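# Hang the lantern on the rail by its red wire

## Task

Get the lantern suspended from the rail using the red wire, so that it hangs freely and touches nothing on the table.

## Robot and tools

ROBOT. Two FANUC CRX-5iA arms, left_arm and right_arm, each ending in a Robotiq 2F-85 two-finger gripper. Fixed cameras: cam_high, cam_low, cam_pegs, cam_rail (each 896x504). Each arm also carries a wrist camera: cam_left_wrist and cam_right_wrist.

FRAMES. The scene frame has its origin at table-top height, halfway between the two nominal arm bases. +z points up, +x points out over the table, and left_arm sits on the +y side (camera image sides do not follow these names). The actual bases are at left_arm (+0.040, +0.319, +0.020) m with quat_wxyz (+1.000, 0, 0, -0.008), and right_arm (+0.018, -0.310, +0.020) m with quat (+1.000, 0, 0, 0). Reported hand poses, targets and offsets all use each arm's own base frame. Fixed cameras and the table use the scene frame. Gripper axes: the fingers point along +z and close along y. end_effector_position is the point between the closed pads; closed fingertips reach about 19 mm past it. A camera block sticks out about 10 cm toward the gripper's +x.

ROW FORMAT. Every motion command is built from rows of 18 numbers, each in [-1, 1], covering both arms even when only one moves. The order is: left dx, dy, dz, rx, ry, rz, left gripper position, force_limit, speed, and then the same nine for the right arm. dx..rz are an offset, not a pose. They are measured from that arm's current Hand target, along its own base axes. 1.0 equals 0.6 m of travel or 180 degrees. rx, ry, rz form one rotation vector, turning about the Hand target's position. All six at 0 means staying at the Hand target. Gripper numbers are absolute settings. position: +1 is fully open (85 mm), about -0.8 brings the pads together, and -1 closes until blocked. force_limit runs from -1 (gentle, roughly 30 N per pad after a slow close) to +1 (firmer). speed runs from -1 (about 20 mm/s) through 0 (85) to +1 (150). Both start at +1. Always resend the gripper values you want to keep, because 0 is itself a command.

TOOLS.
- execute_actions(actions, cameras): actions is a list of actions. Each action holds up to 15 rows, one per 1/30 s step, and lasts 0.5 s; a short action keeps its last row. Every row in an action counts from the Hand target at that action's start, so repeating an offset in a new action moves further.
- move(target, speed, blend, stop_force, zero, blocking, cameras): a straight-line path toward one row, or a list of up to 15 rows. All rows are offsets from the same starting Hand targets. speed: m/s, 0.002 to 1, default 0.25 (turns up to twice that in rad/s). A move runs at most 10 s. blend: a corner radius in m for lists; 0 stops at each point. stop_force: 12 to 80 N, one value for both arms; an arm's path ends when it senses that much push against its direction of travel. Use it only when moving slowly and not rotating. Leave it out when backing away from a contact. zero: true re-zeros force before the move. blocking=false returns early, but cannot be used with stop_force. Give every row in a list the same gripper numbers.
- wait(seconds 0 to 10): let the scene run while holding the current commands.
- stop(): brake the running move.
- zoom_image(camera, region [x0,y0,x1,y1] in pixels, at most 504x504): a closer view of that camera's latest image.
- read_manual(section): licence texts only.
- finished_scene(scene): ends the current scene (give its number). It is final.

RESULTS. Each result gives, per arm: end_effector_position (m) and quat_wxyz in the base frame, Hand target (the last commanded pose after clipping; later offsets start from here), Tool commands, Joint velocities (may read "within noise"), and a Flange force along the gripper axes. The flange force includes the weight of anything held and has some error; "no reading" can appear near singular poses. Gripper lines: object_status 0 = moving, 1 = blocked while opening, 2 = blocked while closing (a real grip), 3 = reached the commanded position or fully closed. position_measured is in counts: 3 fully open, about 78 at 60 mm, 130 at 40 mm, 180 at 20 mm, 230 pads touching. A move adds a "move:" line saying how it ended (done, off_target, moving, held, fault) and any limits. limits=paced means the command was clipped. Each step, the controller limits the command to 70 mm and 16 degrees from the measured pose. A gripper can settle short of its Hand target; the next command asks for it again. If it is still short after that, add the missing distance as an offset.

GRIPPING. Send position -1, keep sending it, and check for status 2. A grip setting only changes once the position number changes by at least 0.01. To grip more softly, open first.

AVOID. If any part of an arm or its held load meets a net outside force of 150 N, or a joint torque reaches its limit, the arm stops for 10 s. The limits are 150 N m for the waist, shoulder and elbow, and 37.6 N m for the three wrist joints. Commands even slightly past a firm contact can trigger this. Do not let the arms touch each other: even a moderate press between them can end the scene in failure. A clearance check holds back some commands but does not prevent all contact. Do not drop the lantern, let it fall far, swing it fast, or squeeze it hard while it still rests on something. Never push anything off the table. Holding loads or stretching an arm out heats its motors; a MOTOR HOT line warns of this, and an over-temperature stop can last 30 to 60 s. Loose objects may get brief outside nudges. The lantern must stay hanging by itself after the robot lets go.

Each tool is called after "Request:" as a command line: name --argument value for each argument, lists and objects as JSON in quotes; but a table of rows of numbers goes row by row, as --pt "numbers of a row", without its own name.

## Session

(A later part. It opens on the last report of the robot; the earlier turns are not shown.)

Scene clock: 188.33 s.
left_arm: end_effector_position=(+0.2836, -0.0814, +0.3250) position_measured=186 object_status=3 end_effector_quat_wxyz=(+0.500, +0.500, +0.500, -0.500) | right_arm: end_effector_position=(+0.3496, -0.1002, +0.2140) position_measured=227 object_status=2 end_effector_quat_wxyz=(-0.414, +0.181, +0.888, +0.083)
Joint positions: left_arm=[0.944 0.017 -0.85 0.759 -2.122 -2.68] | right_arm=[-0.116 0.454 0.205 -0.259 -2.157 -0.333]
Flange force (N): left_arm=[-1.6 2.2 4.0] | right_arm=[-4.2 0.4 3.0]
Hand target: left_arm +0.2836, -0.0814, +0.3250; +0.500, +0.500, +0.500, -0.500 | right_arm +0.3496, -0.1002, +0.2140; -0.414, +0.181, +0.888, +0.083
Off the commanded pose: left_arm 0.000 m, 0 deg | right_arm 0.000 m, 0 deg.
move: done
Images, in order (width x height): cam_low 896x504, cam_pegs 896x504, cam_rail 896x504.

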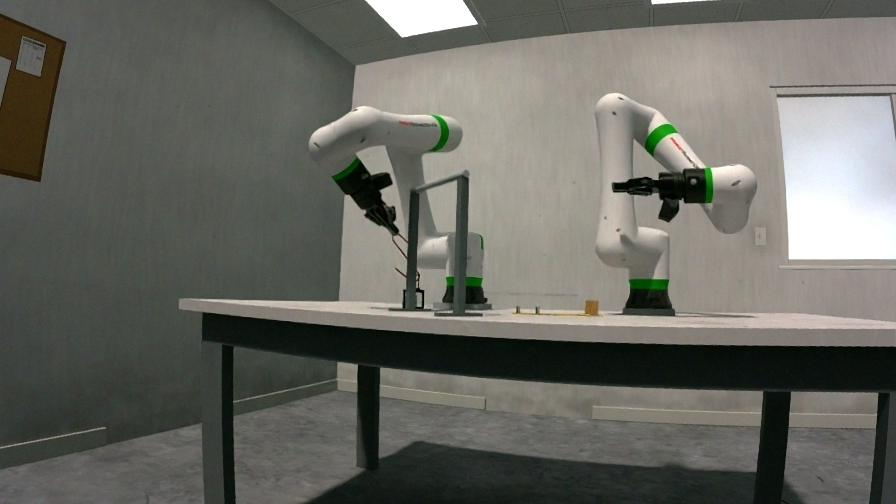

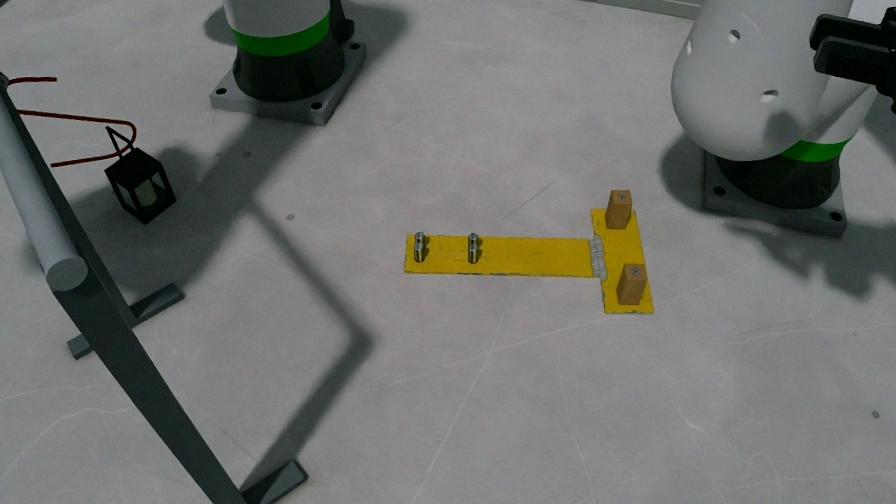

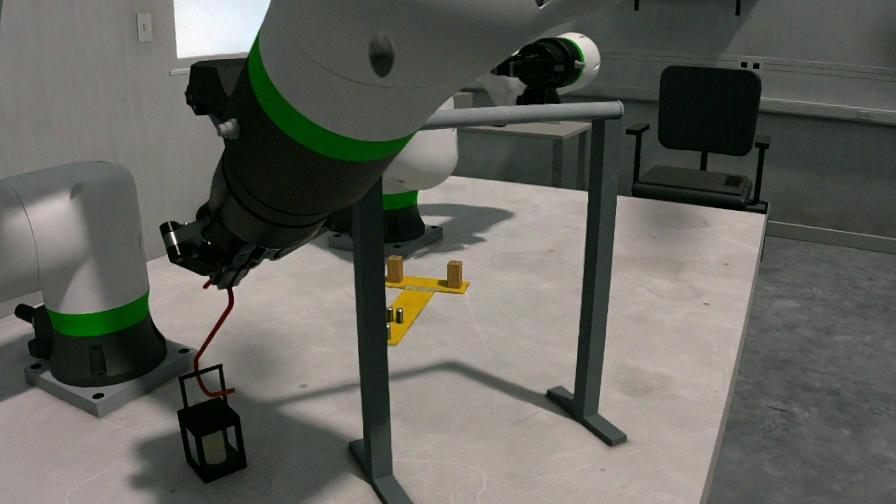

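Request:
move --pt "0 0 0 0 0 0 -0.45 0 -1 -0.1032 0.044 0.05 -0.0544 -0.1278 0 -1 0 -1" --pt "0 0 0 0 0 0 -0.45 0 -1 -0.2157 0.092 0.0475 -0.1089 -0.2556 0 -1 0 -1" --speed 0.12 --blend '[0.01,0]' --cameras '["cam_rail","cam_pegs","cam_low","cam_right_wrist"]'

Request:
zoom_image --camera "cam_rail" --region '[80, 260, 300, 480]'

Request:
zoom_image --camera "cam_pegs" --region '[20, 60, 220, 240]'

Scene clock: 195.73 s.
left_arm: end_effector_position=(+0.2836, -0.0814, +0.3250) position_measured=186 object_status=3 end_effector_quat_wxyz=(+0.500, +0.500, +0.500, -0.500) | right_arm: end_effector_position=(+0.2202, -0.0450, +0.2425) position_measured=227 object_status=2 end_effector_quat_wxyz=(+0.001, +0.200, +0.980, -0.001)
Joint positions: left_arm=[0.944 0.017 -0.85 0.759 -2.122 -2.68] | right_arm=[0.421 -0.641 -0.546 0.003 -1.667 -0.823]
Flange force (N): left_arm=[-1.6 2.1 4.4] | right_arm=[8.1 1.2 4.6]
Hand target: left_arm +0.2836, -0.0814, +0.3250; +0.500, +0.500, +0.500, -0.500 | right_arm +0.2202, -0.0450, +0.2425; +0.001, +0.200, +0.980, -0.001
Off the commanded pose: left_arm 0.000 m, 0 deg | right_arm 0.000 m, 0 deg.
move: done
Images, in order (width x height): cam_low 896x504, cam_pegs 896x504, cam_rail 896x504, cam_right_wrist 896x504.

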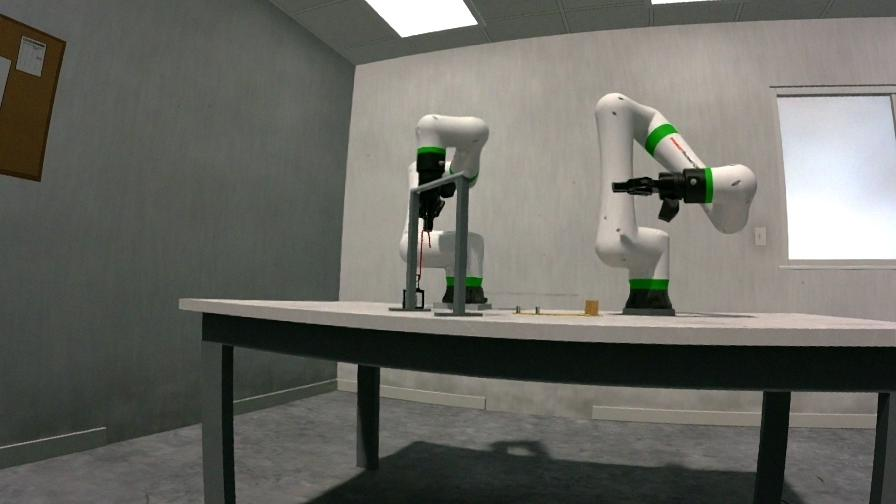

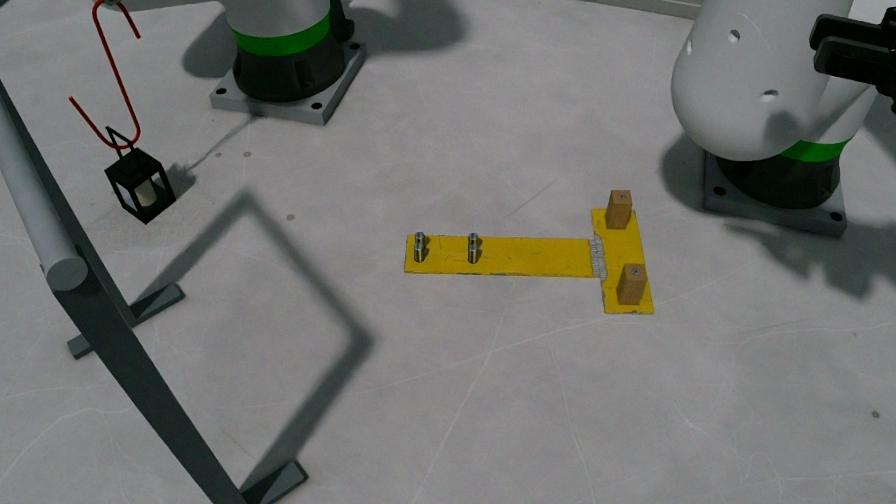

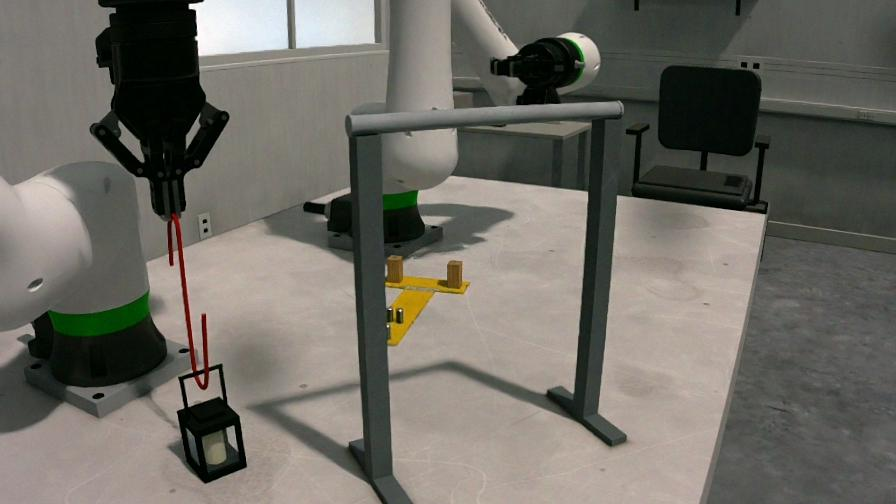

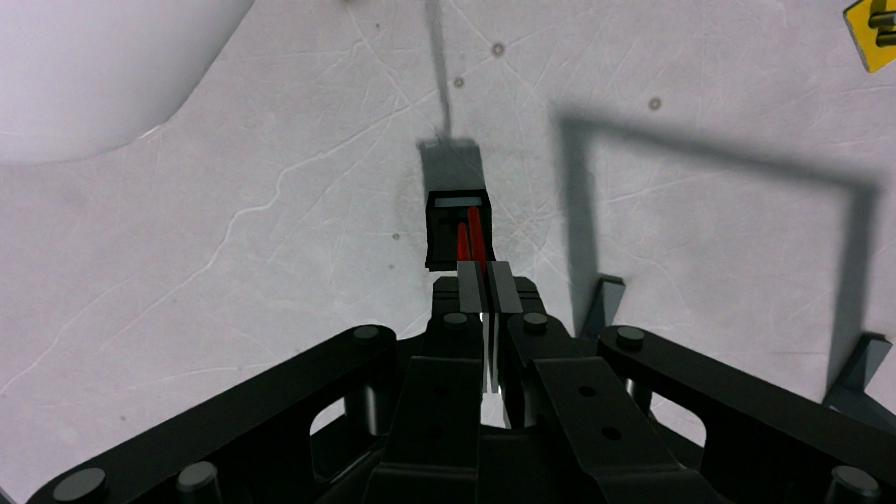

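Scaled by 2.291.

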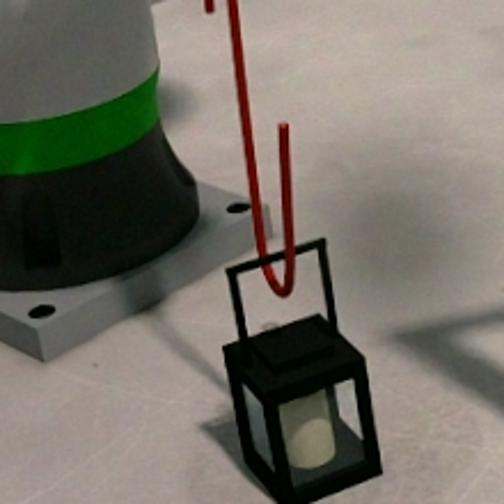

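Scaled by 2.520.

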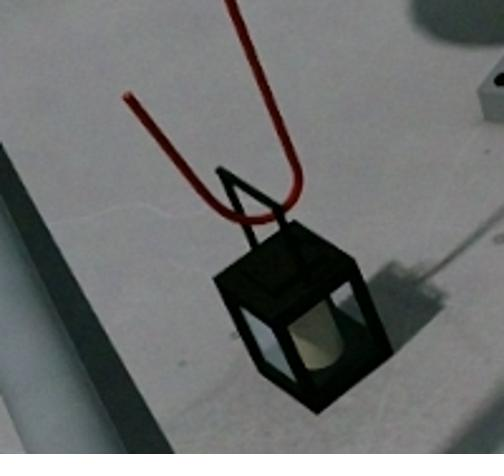

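Request:
move --target '[0,0,0,0,0,0,-0.45,0,-1, 0,0,0.0833,0,0,0,-1,0,-1]' --speed 0.03 --cameras '["cam_high","cam_pegs","cam_rail","cam_right_wrist"]'

Scene clock: 200.40 s.
left_arm: end_effector_position=(+0.2836, -0.0814, +0.3250) position_measured=186 object_status=3 end_effector_quat_wxyz=(+0.500, +0.500, +0.500, -0.500) | right_arm: end_effector_position=(+0.2202, -0.0450, +0.2925) position_measured=227 object_status=2 end_effector_quat_wxyz=(+0.001, +0.200, +0.980, -0.001)
Joint positions: left_arm=[0.944 0.017 -0.85 0.759 -2.122 -2.68] | right_arm=[0.421 -0.62 -0.419 0.003 -1.773 -0.823]
Flange force (N): left_arm=[-1.6 2.4 3.9] | right_arm=[8.0 2.0 7.5]
Hand target: left_arm +0.2836, -0.0814, +0.3250; +0.500, +0.500, +0.500, -0.500 | right_arm +0.2202, -0.0450, +0.2925; +0.001, +0.200, +0.980, -0.001
Off the commanded pose: left_arm 0.000 m, 0 deg | right_arm 0.000 m, 0 deg.
move: done
Images, in order (width x height): cam_high 896x504, cam_pegs 896x504, cam_rail 896x504, cam_right_wrist 896x504.

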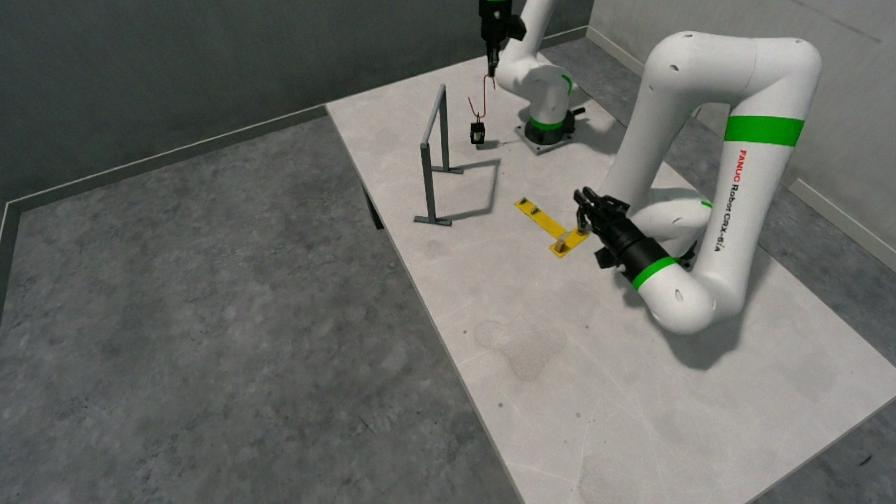

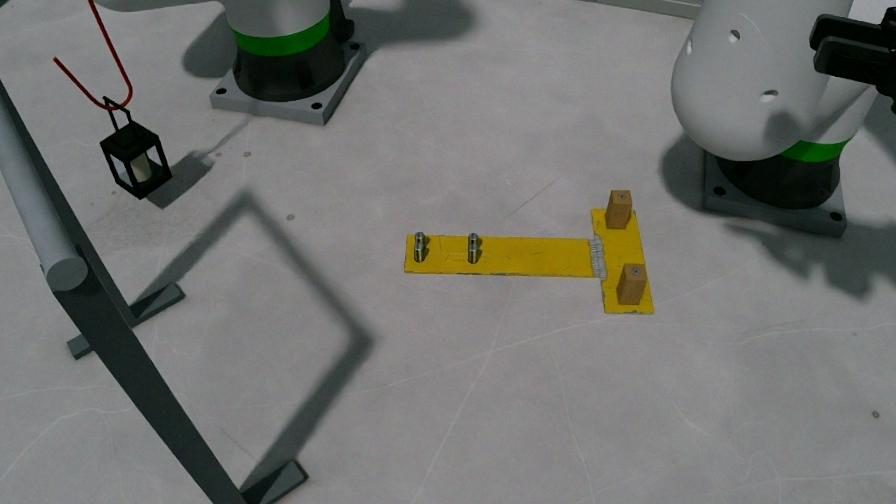

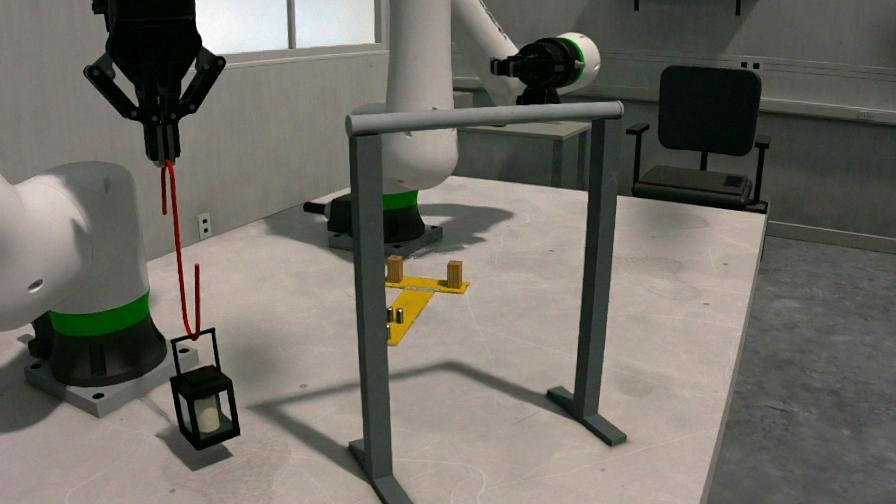

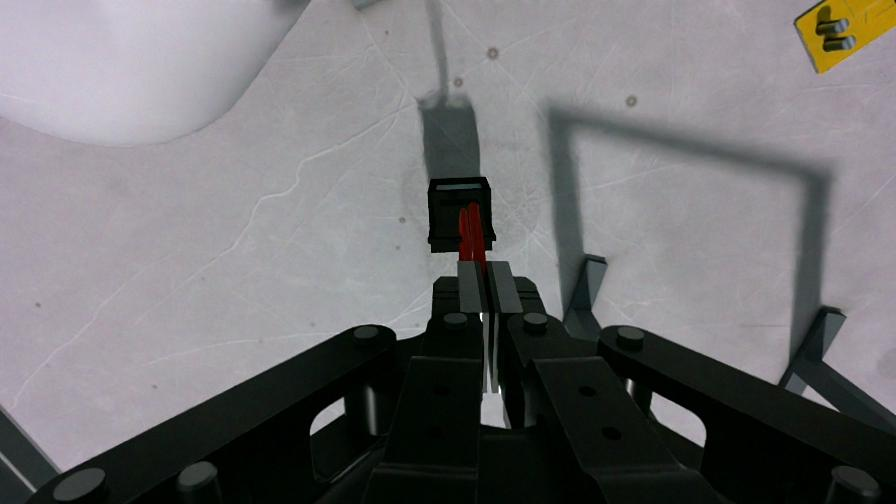

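Request:
move --target '[0,0,0,0,0,0,-0.45,0,-1, 0,0,0.28,0,0,0,-1,0,-1]' --speed 0.12

Request:
move --target '[0,0,0,0,0,0,-0.45,0,-1, 0.05,0.275,0.0083,0,0,0.9222,-1,0,-1]' --speed 0.25 --cameras '["cam_high","cam_rail","cam_right_wrist"]'

Scene clock: 204.00 s.
left_arm: end_effector_position=(+0.2836, -0.0814, +0.3250) position_measured=186 object_status=3 end_effector_quat_wxyz=(+0.500, +0.500, +0.500, -0.500) | right_arm: end_effector_position=(+0.2202, -0.0450, +0.4605) position_measured=227 object_status=2 end_effector_quat_wxyz=(+0.001, +0.200, +0.980, -0.001)
Joint positions: left_arm=[0.944 0.017 -0.85 0.759 -2.122 -2.68] | right_arm=[0.421 -0.469 0.073 0.004 -2.113 -0.822]
Flange force (N): left_arm=[-1.7 2.3 4.1] | right_arm=[5.4 0.0 9.8]
Hand target: left_arm +0.2836, -0.0814, +0.3250; +0.500, +0.500, +0.500, -0.500 | right_arm +0.2202, -0.0450, +0.4605; +0.001, +0.200, +0.980, -0.001
Off the commanded pose: left_arm 0.000 m, 0 deg | right_arm 0.000 m, 0 deg.
move: done

Scene clock: 210.17 s.
left_arm: end_effector_position=(+0.2836, -0.0814, +0.3250) position_measured=186 object_status=3 end_effector_quat_wxyz=(+0.500, +0.500, +0.500, -0.500) | right_arm: end_effector_position=(+0.2502, +0.1201, +0.4655) position_measured=227 object_status=2 end_effector_quat_wxyz=(-0.002, +0.948, -0.318, +0.000)
Joint positions: left_arm=[0.944 0.017 -0.85 0.759 -2.122 -2.68] | right_arm=[0.933 -0.331 0.167 -0.002 -2.066 1.561]
Flange force (N): left_arm=[-1.6 2.7 4.2] | right_arm=[-3.8 2.1 7.7]
Hand target: left_arm +0.2836, -0.0814, +0.3250; +0.500, +0.500, +0.500, -0.500 | right_arm +0.2502, +0.1200, +0.4655; -0.002, +0.948, -0.318, +0.000
Off the commanded pose: left_arm 0.000 m, 0 deg | right_arm 0.000 m, 0 deg.
move: done
Images, in order (width x height): cam_high 896x504, cam_rail 896x504, cam_right_wrist 896x504.

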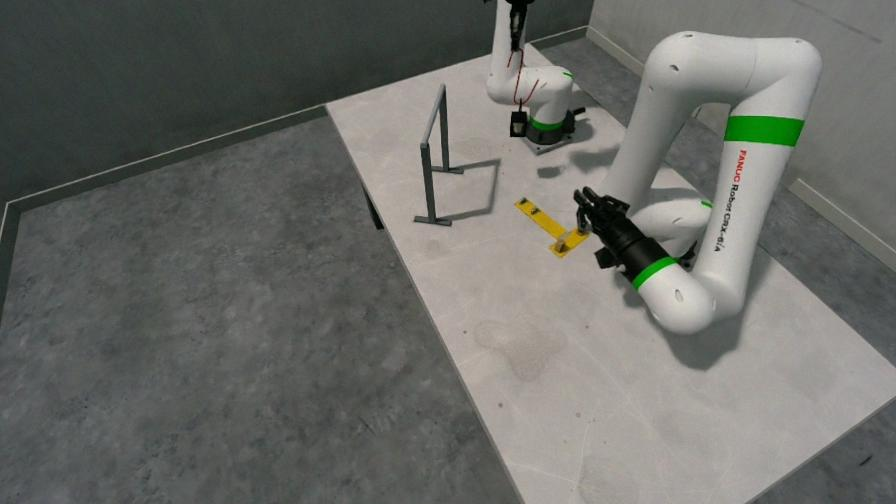

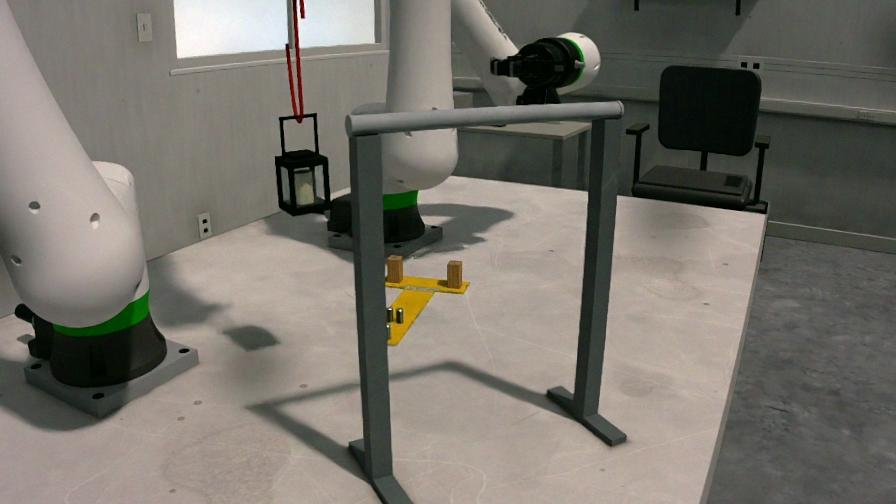

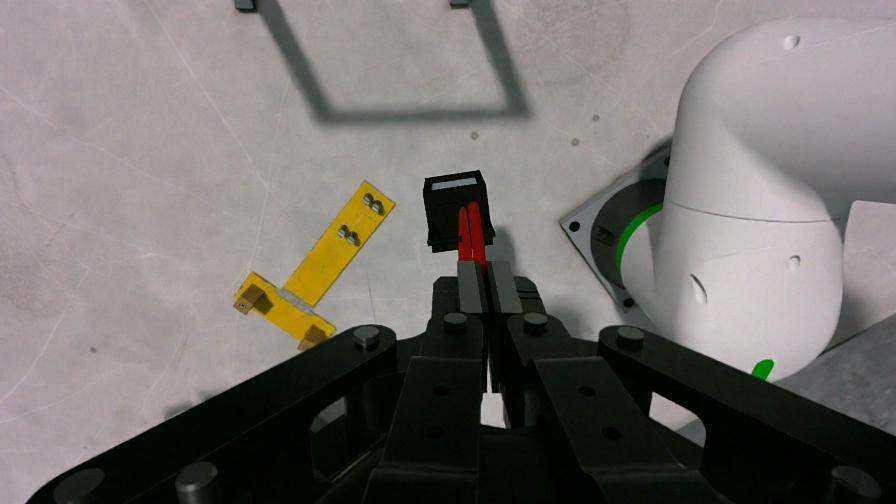

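Request:
move --target '[0,0,0,0,0,0,-0.45,0,-1, 0.35,0.0467,0,0,0,0,-1,0,-1]' --speed 0.15 --cameras '["cam_rail","cam_pegs","cam_low","cam_right_wrist"]'

Scene clock: 213.00 s.
left_arm: end_effector_position=(+0.2836, -0.0814, +0.3250) position_measured=186 object_status=3 end_effector_quat_wxyz=(+0.500, +0.500, +0.500, -0.500) | right_arm: end_effector_position=(+0.4602, +0.1481, +0.4655) position_measured=227 object_status=2 end_effector_quat_wxyz=(-0.002, +0.948, -0.318, +0.000)
Joint positions: left_arm=[0.944 0.017 -0.85 0.759 -2.122 -2.68] | right_arm=[0.582 0.196 0.656 -0.003 -2.029 1.911]
Flange force (N): left_arm=[-1.9 2.4 4.2] | right_arm=[-0.9 -1.0 6.6]
Hand target: left_arm +0.2836, -0.0814, +0.3250; +0.500, +0.500, +0.500, -0.500 | right_arm +0.4602, +0.1481, +0.4655; -0.002, +0.948, -0.318, +0.000
Off the commanded pose: left_arm 0.000 m, 0 deg | right_arm 0.000 m, 0 deg.
move: done
Images, in order (width x height): cam_low 896x504, cam_pegs 896x504, cam_rail 896x504, cam_right_wrist 896x504.

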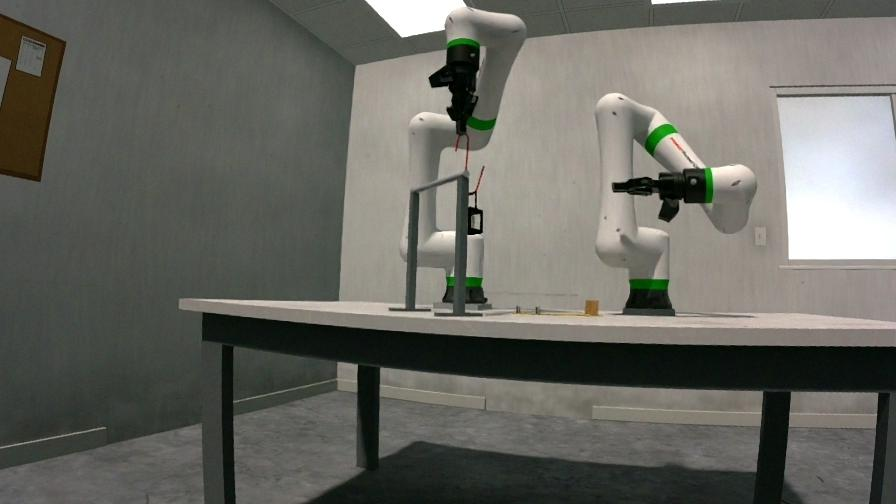

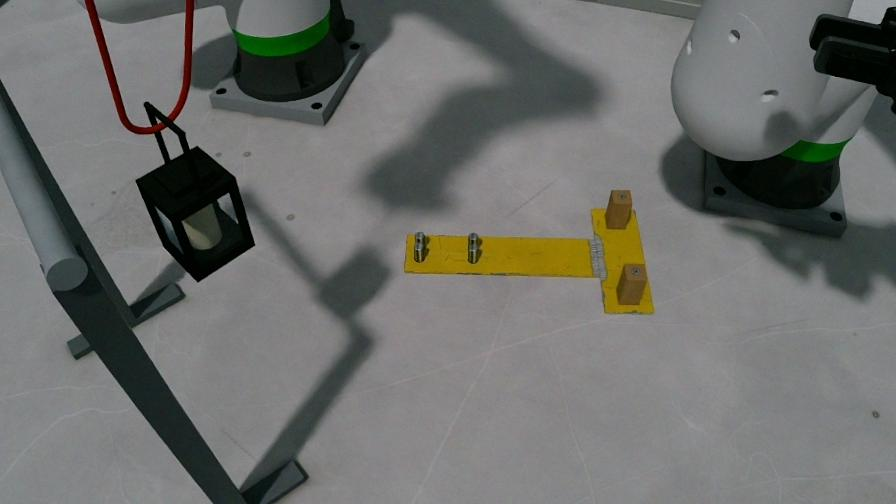

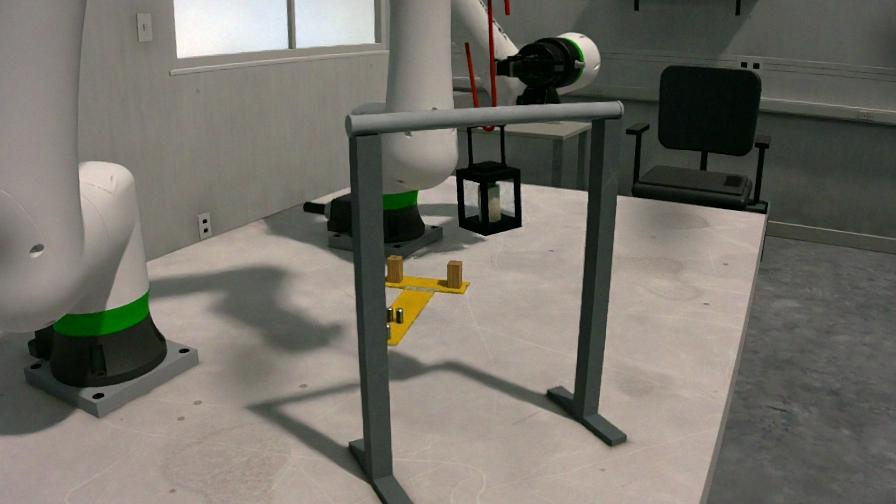

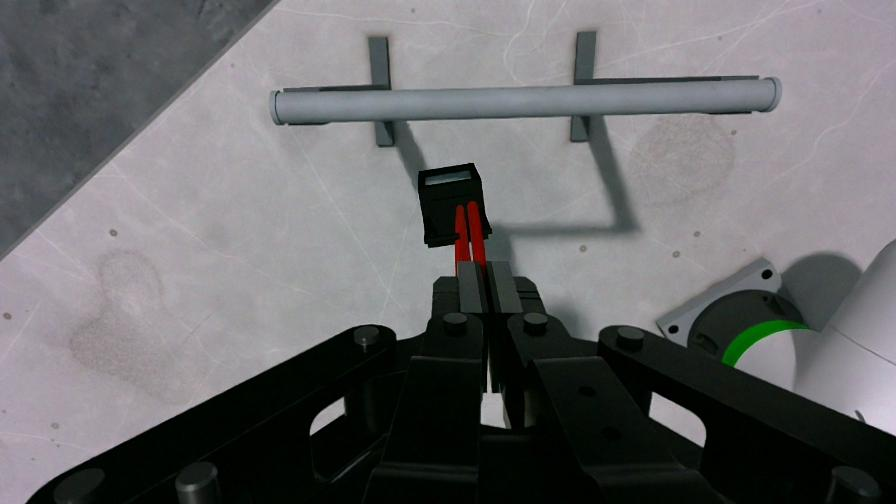

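Request:
move --target '[0,0,0,0,0,0,-0.45,0,-1, 0.055,-0.1042,0,0,0,0,-1,0,-1]' --speed 0.08 --cameras '["cam_rail","cam_pegs","cam_low","cam_right_wrist"]'

Scene clock: 215.80 s.
left_arm: end_effector_position=(+0.2836, -0.0814, +0.3250) position_measured=186 object_status=3 end_effector_quat_wxyz=(+0.500, +0.500, +0.500, -0.500) | right_arm: end_effector_position=(+0.4932, +0.0856, +0.4655) position_measured=227 object_status=2 end_effector_quat_wxyz=(-0.002, +0.948, -0.318, +0.000)
Joint positions: left_arm=[0.944 0.017 -0.85 0.759 -2.122 -2.68] | right_arm=[0.433 0.247 0.719 -0.003 -2.042 2.06]
Flange force (N): left_arm=[-1.4 2.3 4.0] | right_arm=[-1.4 -0.8 7.0]
Hand target: left_arm +0.2836, -0.0814, +0.3250; +0.500, +0.500, +0.500, -0.500 | right_arm +0.4932, +0.0855, +0.4655; -0.002, +0.948, -0.318, +0.000
Off the commanded pose: left_arm 0.000 m, 0 deg | right_arm 0.000 m, 0 deg.
move: done
Images, in order (width x height): cam_low 896x504, cam_pegs 896x504, cam_rail 896x504, cam_right_wrist 896x504.

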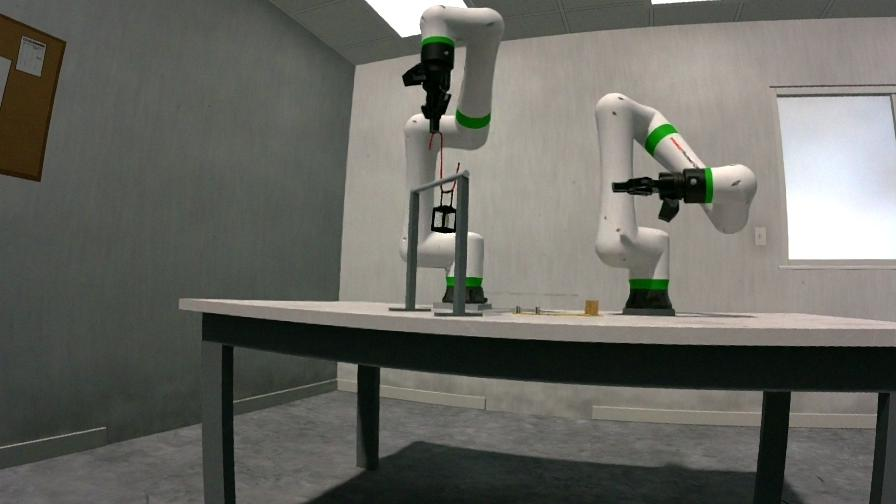

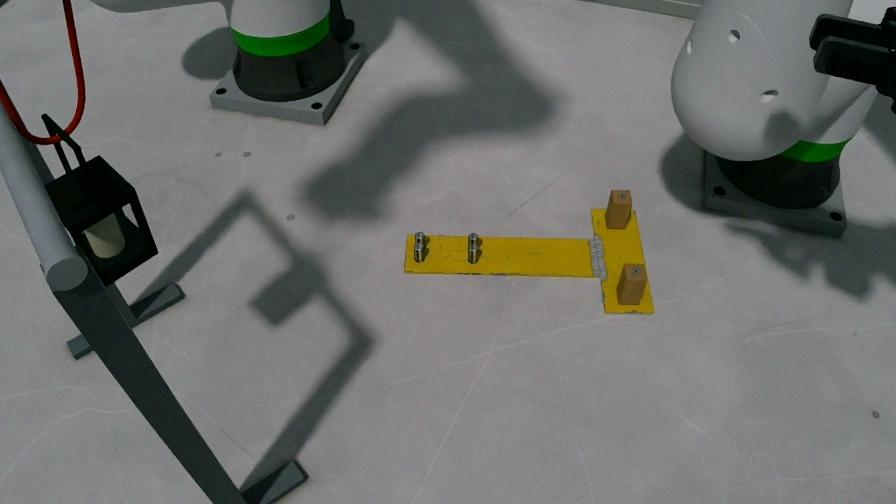

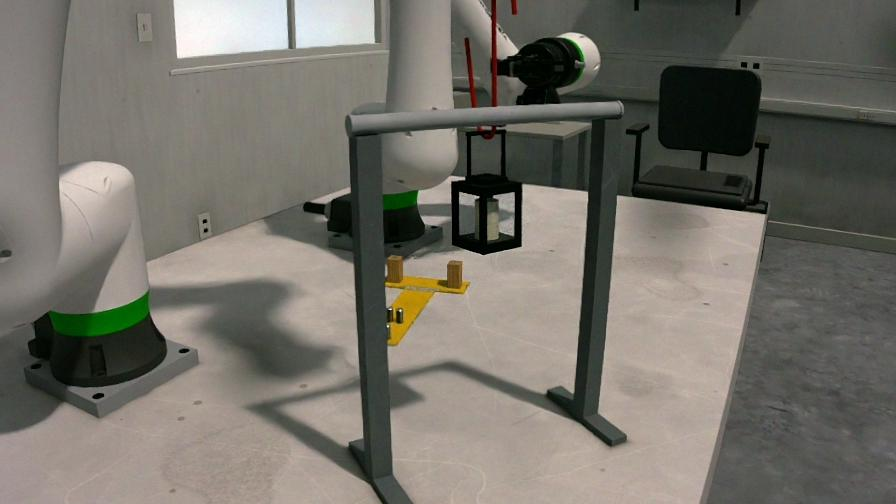

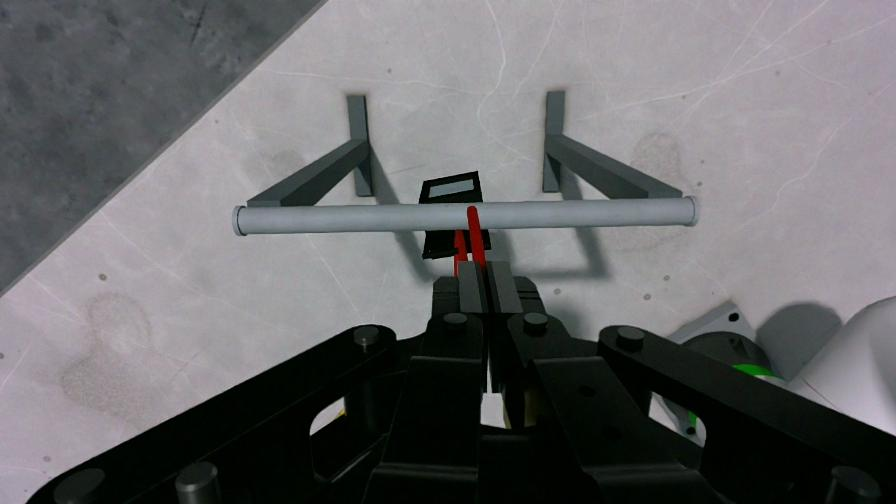

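Request:
move --pt "0 0 0 0 0 0 -0.45 0 -1 -0.0053 0.004 -0.04 0 0 0 -1 0 -1" --pt "0 0 0 0 0 0 -0.45 0 -1 -0.0053 0.004 -0.13 0 0 0 -1 0 -1" --speed 0.06 --blend 0.005 --cameras '["cam_rail","cam_right_wrist"]'

Scene clock: 219.07 s.
left_arm: end_effector_position=(+0.2836, -0.0814, +0.3250) position_measured=186 object_status=3 end_effector_quat_wxyz=(+0.500, +0.500, +0.500, -0.500) | right_arm: end_effector_position=(+0.4900, +0.0879, +0.3875) position_measured=227 object_status=2 end_effector_quat_wxyz=(-0.002, +0.948, -0.318, +0.000)
Joint positions: left_arm=[0.944 0.017 -0.85 0.759 -2.122 -2.68] | right_arm=[0.44 0.158 0.418 -0.003 -1.829 2.053]
Flange force (N): left_arm=[-1.7 2.3 4.1] | right_arm=[-1.5 -0.1 7.2]
Hand target: left_arm +0.2836, -0.0814, +0.3250; +0.500, +0.500, +0.500, -0.500 | right_arm +0.4900, +0.0879, +0.3875; -0.002, +0.948, -0.318, +0.000
Off the commanded pose: left_arm 0.000 m, 0 deg | right_arm 0.000 m, 0 deg.
move: done
Images, in order (width x height): cam_rail 896x504, cam_right_wrist 896x504.

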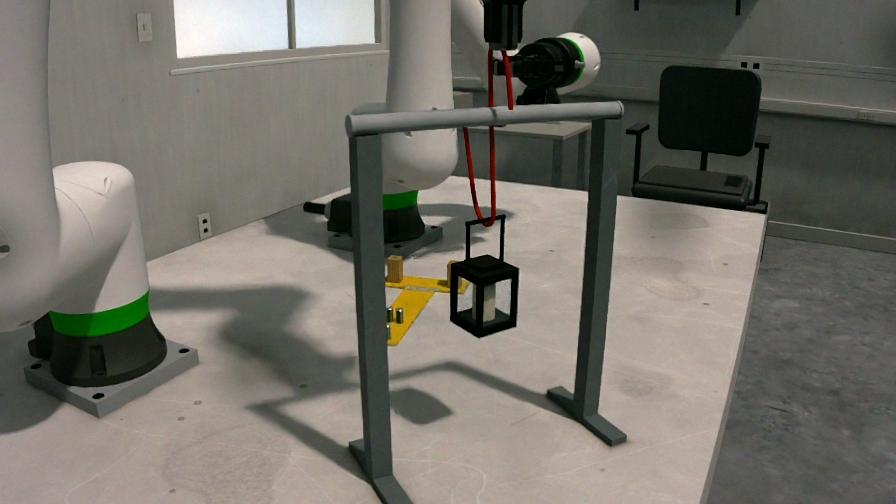

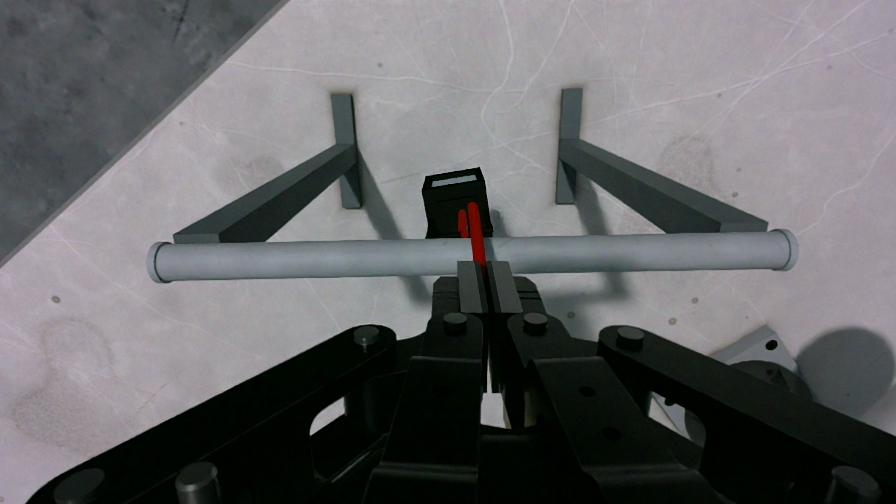

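Request:
move --target '[0,0,0,0,0,0,-0.45,0,-1, 0,0,-0.06,0,0,0,-1,0,-1]' --speed 0.05

Request:
move --target '[0,0,0,0,0,0,-0.45,0,-1, 0,0,-0.045,0,0,0,-1,0,-1]' --speed 0.008 --stop_force 12 --cameras '["cam_rail","cam_right_wrist"]'

Scene clock: 220.90 s.
left_arm: end_effector_position=(+0.2836, -0.0814, +0.3250) position_measured=186 object_status=3 end_effector_quat_wxyz=(+0.500, +0.500, +0.500, -0.500) | right_arm: end_effector_position=(+0.4900, +0.0880, +0.3515) position_measured=227 object_status=2 end_effector_quat_wxyz=(-0.002, +0.948, -0.318, +0.000)
Joint positions: left_arm=[0.944 0.017 -0.85 0.759 -2.122 -2.68] | right_arm=[0.44 0.138 0.309 -0.003 -1.74 2.054]
Flange force (N): left_arm=[-1.5 2.6 3.9] | right_arm=[-1.8 -0.7 6.8]
Hand target: left_arm +0.2836, -0.0814, +0.3250; +0.500, +0.500, +0.500, -0.500 | right_arm +0.4900, +0.0879, +0.3515; -0.002, +0.948, -0.318, +0.000
Off the commanded pose: left_arm 0.000 m, 0 deg | right_arm 0.000 m, 0 deg.
move: done

Scene clock: 223.10 s.
left_arm: end_effector_position=(+0.2836, -0.0814, +0.3250) position_measured=186 object_status=3 end_effector_quat_wxyz=(+0.500, +0.500, +0.500, -0.500) | right_arm: end_effector_position=(+0.4901, +0.0879, +0.3387) position_measured=227 object_status=2 end_effector_quat_wxyz=(-0.002, +0.948, -0.318, +0.000)
Joint positions: left_arm=[0.944 0.017 -0.85 0.759 -2.122 -2.68] | right_arm=[0.44 0.133 0.273 -0.002 -1.709 2.054]
Flange force (N): left_arm=[-1.7 2.3 4.2] | right_arm=[-0.9 -0.8 -12.8]
Hand target: left_arm +0.2836, -0.0814, +0.3250; +0.500, +0.500, +0.500, -0.500 | right_arm +0.4901, +0.0879, +0.3386; -0.002, +0.948, -0.318, +0.000 (not the last commanded pose)
Off the commanded pose: left_arm 0.000 m, 0 deg | right_arm 0.014 m, 0 deg.
move: contact (right_arm)
Images, in order (width x height): cam_rail 896x504, cam_right_wrist 896x504.

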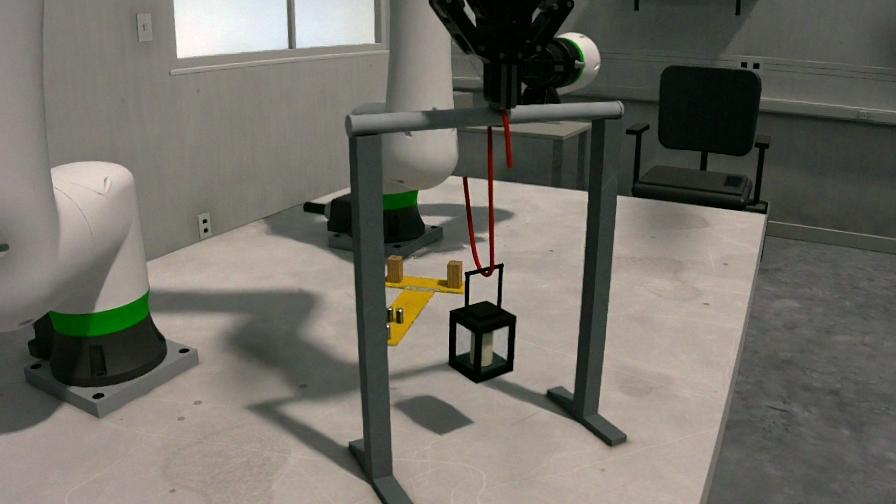

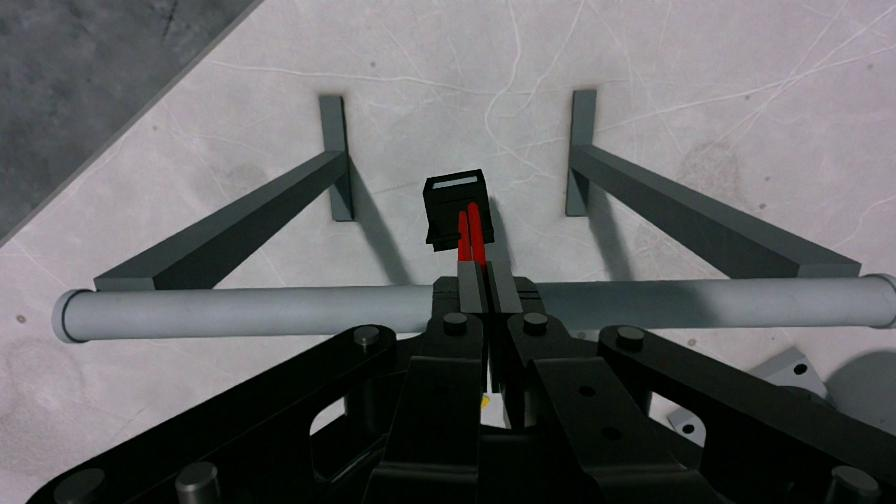

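Contact exactly as expected. Raise 0.7 mm, release.

Request:
move --target '[0,0,0,0,0,0,-0.45,0,-1, 0,0,0.0012,0,0,0,-1,0,-1]' --speed 0.01

Request:
move --target '[0,0,0,0,0,0,-0.45,0,-1, 0,0,0,0,0,0,-0.55,0,-1]' --cameras '["cam_rail","cam_right_wrist"]'

Scene clock: 224.33 s.
left_arm: end_effector_position=(+0.2836, -0.0814, +0.3250) position_measured=186 object_status=3 end_effector_quat_wxyz=(+0.500, +0.500, +0.500, -0.500) | right_arm: end_effector_position=(+0.4901, +0.0879, +0.3393) position_measured=227 object_status=2 end_effector_quat_wxyz=(-0.002, +0.948, -0.318, +0.000)
Joint positions: left_arm=[0.944 0.017 -0.85 0.759 -2.122 -2.68] | right_arm=[0.44 0.133 0.275 -0.003 -1.711 2.054]
Flange force (N): left_arm=[-1.9 2.4 4.0] | right_arm=[-1.6 -0.5 6.9]
Hand target: left_arm +0.2836, -0.0814, +0.3250; +0.500, +0.500, +0.500, -0.500 | right_arm +0.4901, +0.0879, +0.3393; -0.002, +0.948, -0.318, +0.000
Off the commanded pose: left_arm 0.000 m, 0 deg | right_arm 0.000 m, 0 deg.
move: done

Scene clock: 225.17 s.
left_arm: end_effector_position=(+0.2836, -0.0814, +0.3250) position_measured=186 object_status=3 end_effector_quat_wxyz=(+0.500, +0.500, +0.500, -0.500) | right_arm: end_effector_position=(+0.4901, +0.0879, +0.3393) position_measured=199 object_status=0 end_effector_quat_wxyz=(-0.002, +0.948, -0.318, +0.000)
Joint positions: left_arm=[0.944 0.017 -0.85 0.759 -2.122 -2.68] | right_arm=[0.44 0.133 0.275 -0.003 -1.711 2.054]
Flange force (N): left_arm=[-1.8 2.7 4.1] | right_arm=[-1.3 -0.3 4.0]
Hand target: left_arm +0.2836, -0.0814, +0.3250; +0.500, +0.500, +0.500, -0.500 | right_arm +0.4901, +0.0879, +0.3393; -0.002, +0.948, -0.318, +0.000
Off the commanded pose: left_arm 0.000 m, 0 deg | right_arm 0.000 m, 0 deg.
move: done
Images, in order (width x height): cam_rail 896x504, cam_right_wrist 896x504.

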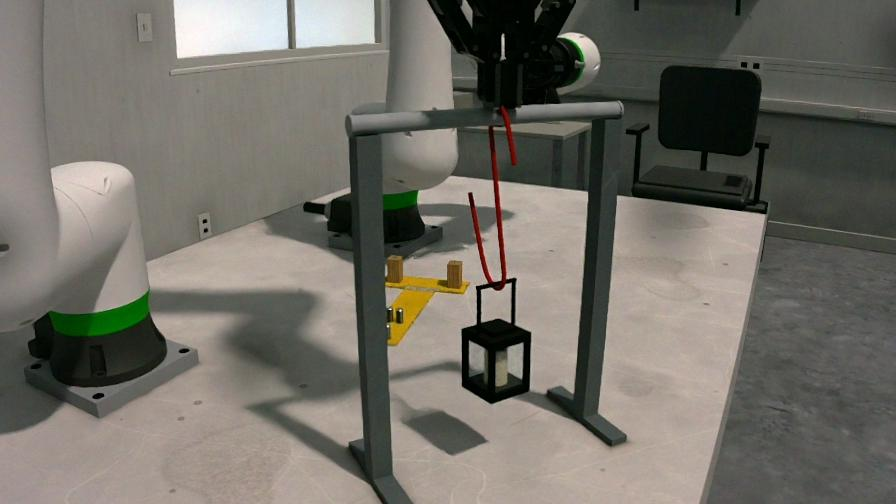

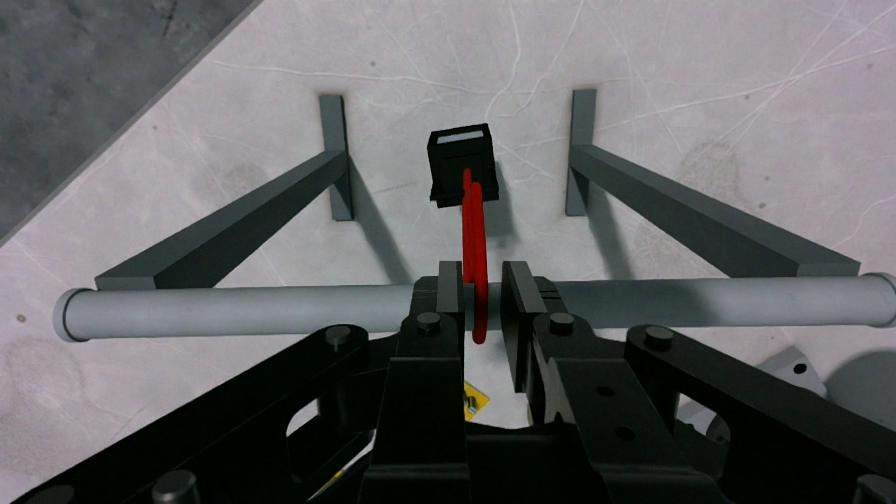

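Request:
wait --seconds 2 --cameras '["cam_rail","cam_right_wrist"]'

Scene clock: 227.63 s.
left_arm: end_effector_position=(+0.2836, -0.0814, +0.3250) position_measured=186 object_status=3 end_effector_quat_wxyz=(+0.500, +0.500, +0.500, -0.500) | right_arm: end_effector_position=(+0.4901, +0.0879, +0.3393) position_measured=199 object_status=3 end_effector_quat_wxyz=(-0.002, +0.948, -0.318, +0.000)
Joint positions: left_arm=[0.944 0.017 -0.85 0.759 -2.122 -2.68] | right_arm=[0.44 0.133 0.275 -0.003 -1.711 2.054]
Flange force (N): left_arm=[-1.8 2.4 4.3] | right_arm=[-1.4 -0.8 3.9]
Hand target: left_arm +0.2836, -0.0814, +0.3250; +0.500, +0.500, +0.500, -0.500 | right_arm +0.4901, +0.0879, +0.3393; -0.002, +0.948, -0.318, +0.000
Tool commands: left_gripper/position=-0.45 left_gripper/force_limit=+0.0 left_gripper/speed=-1.0 right_gripper/position=-0.55 right_gripper/force_limit=+0.0 right_gripper/speed=-1.0
Off the commanded pose: left_arm 0.000 m, 0 deg | right_arm 0.000 m, 0 deg.
wait: 2.00 s; at rest from the start
Images, in order (width x height): cam_rail 896x504, cam_right_wrist 896x504.

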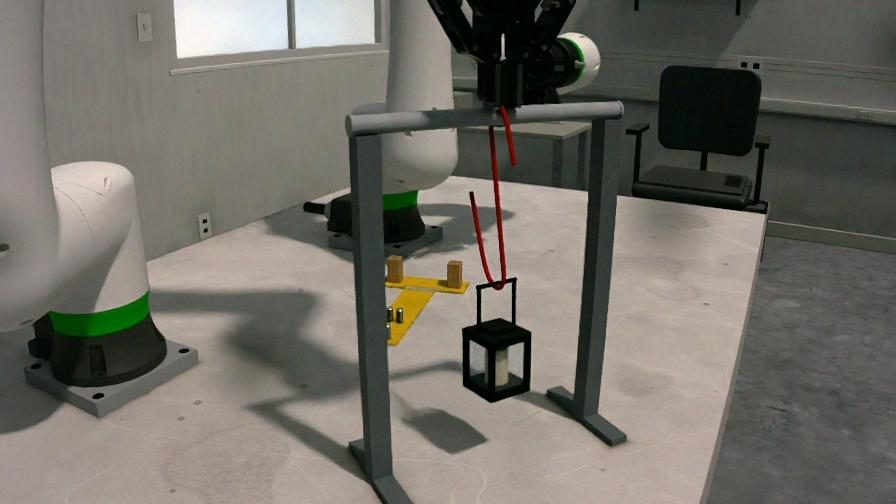

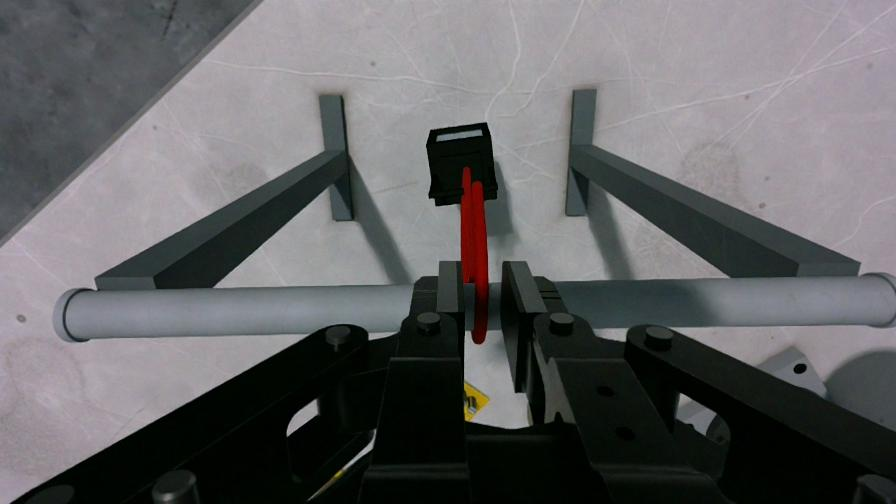

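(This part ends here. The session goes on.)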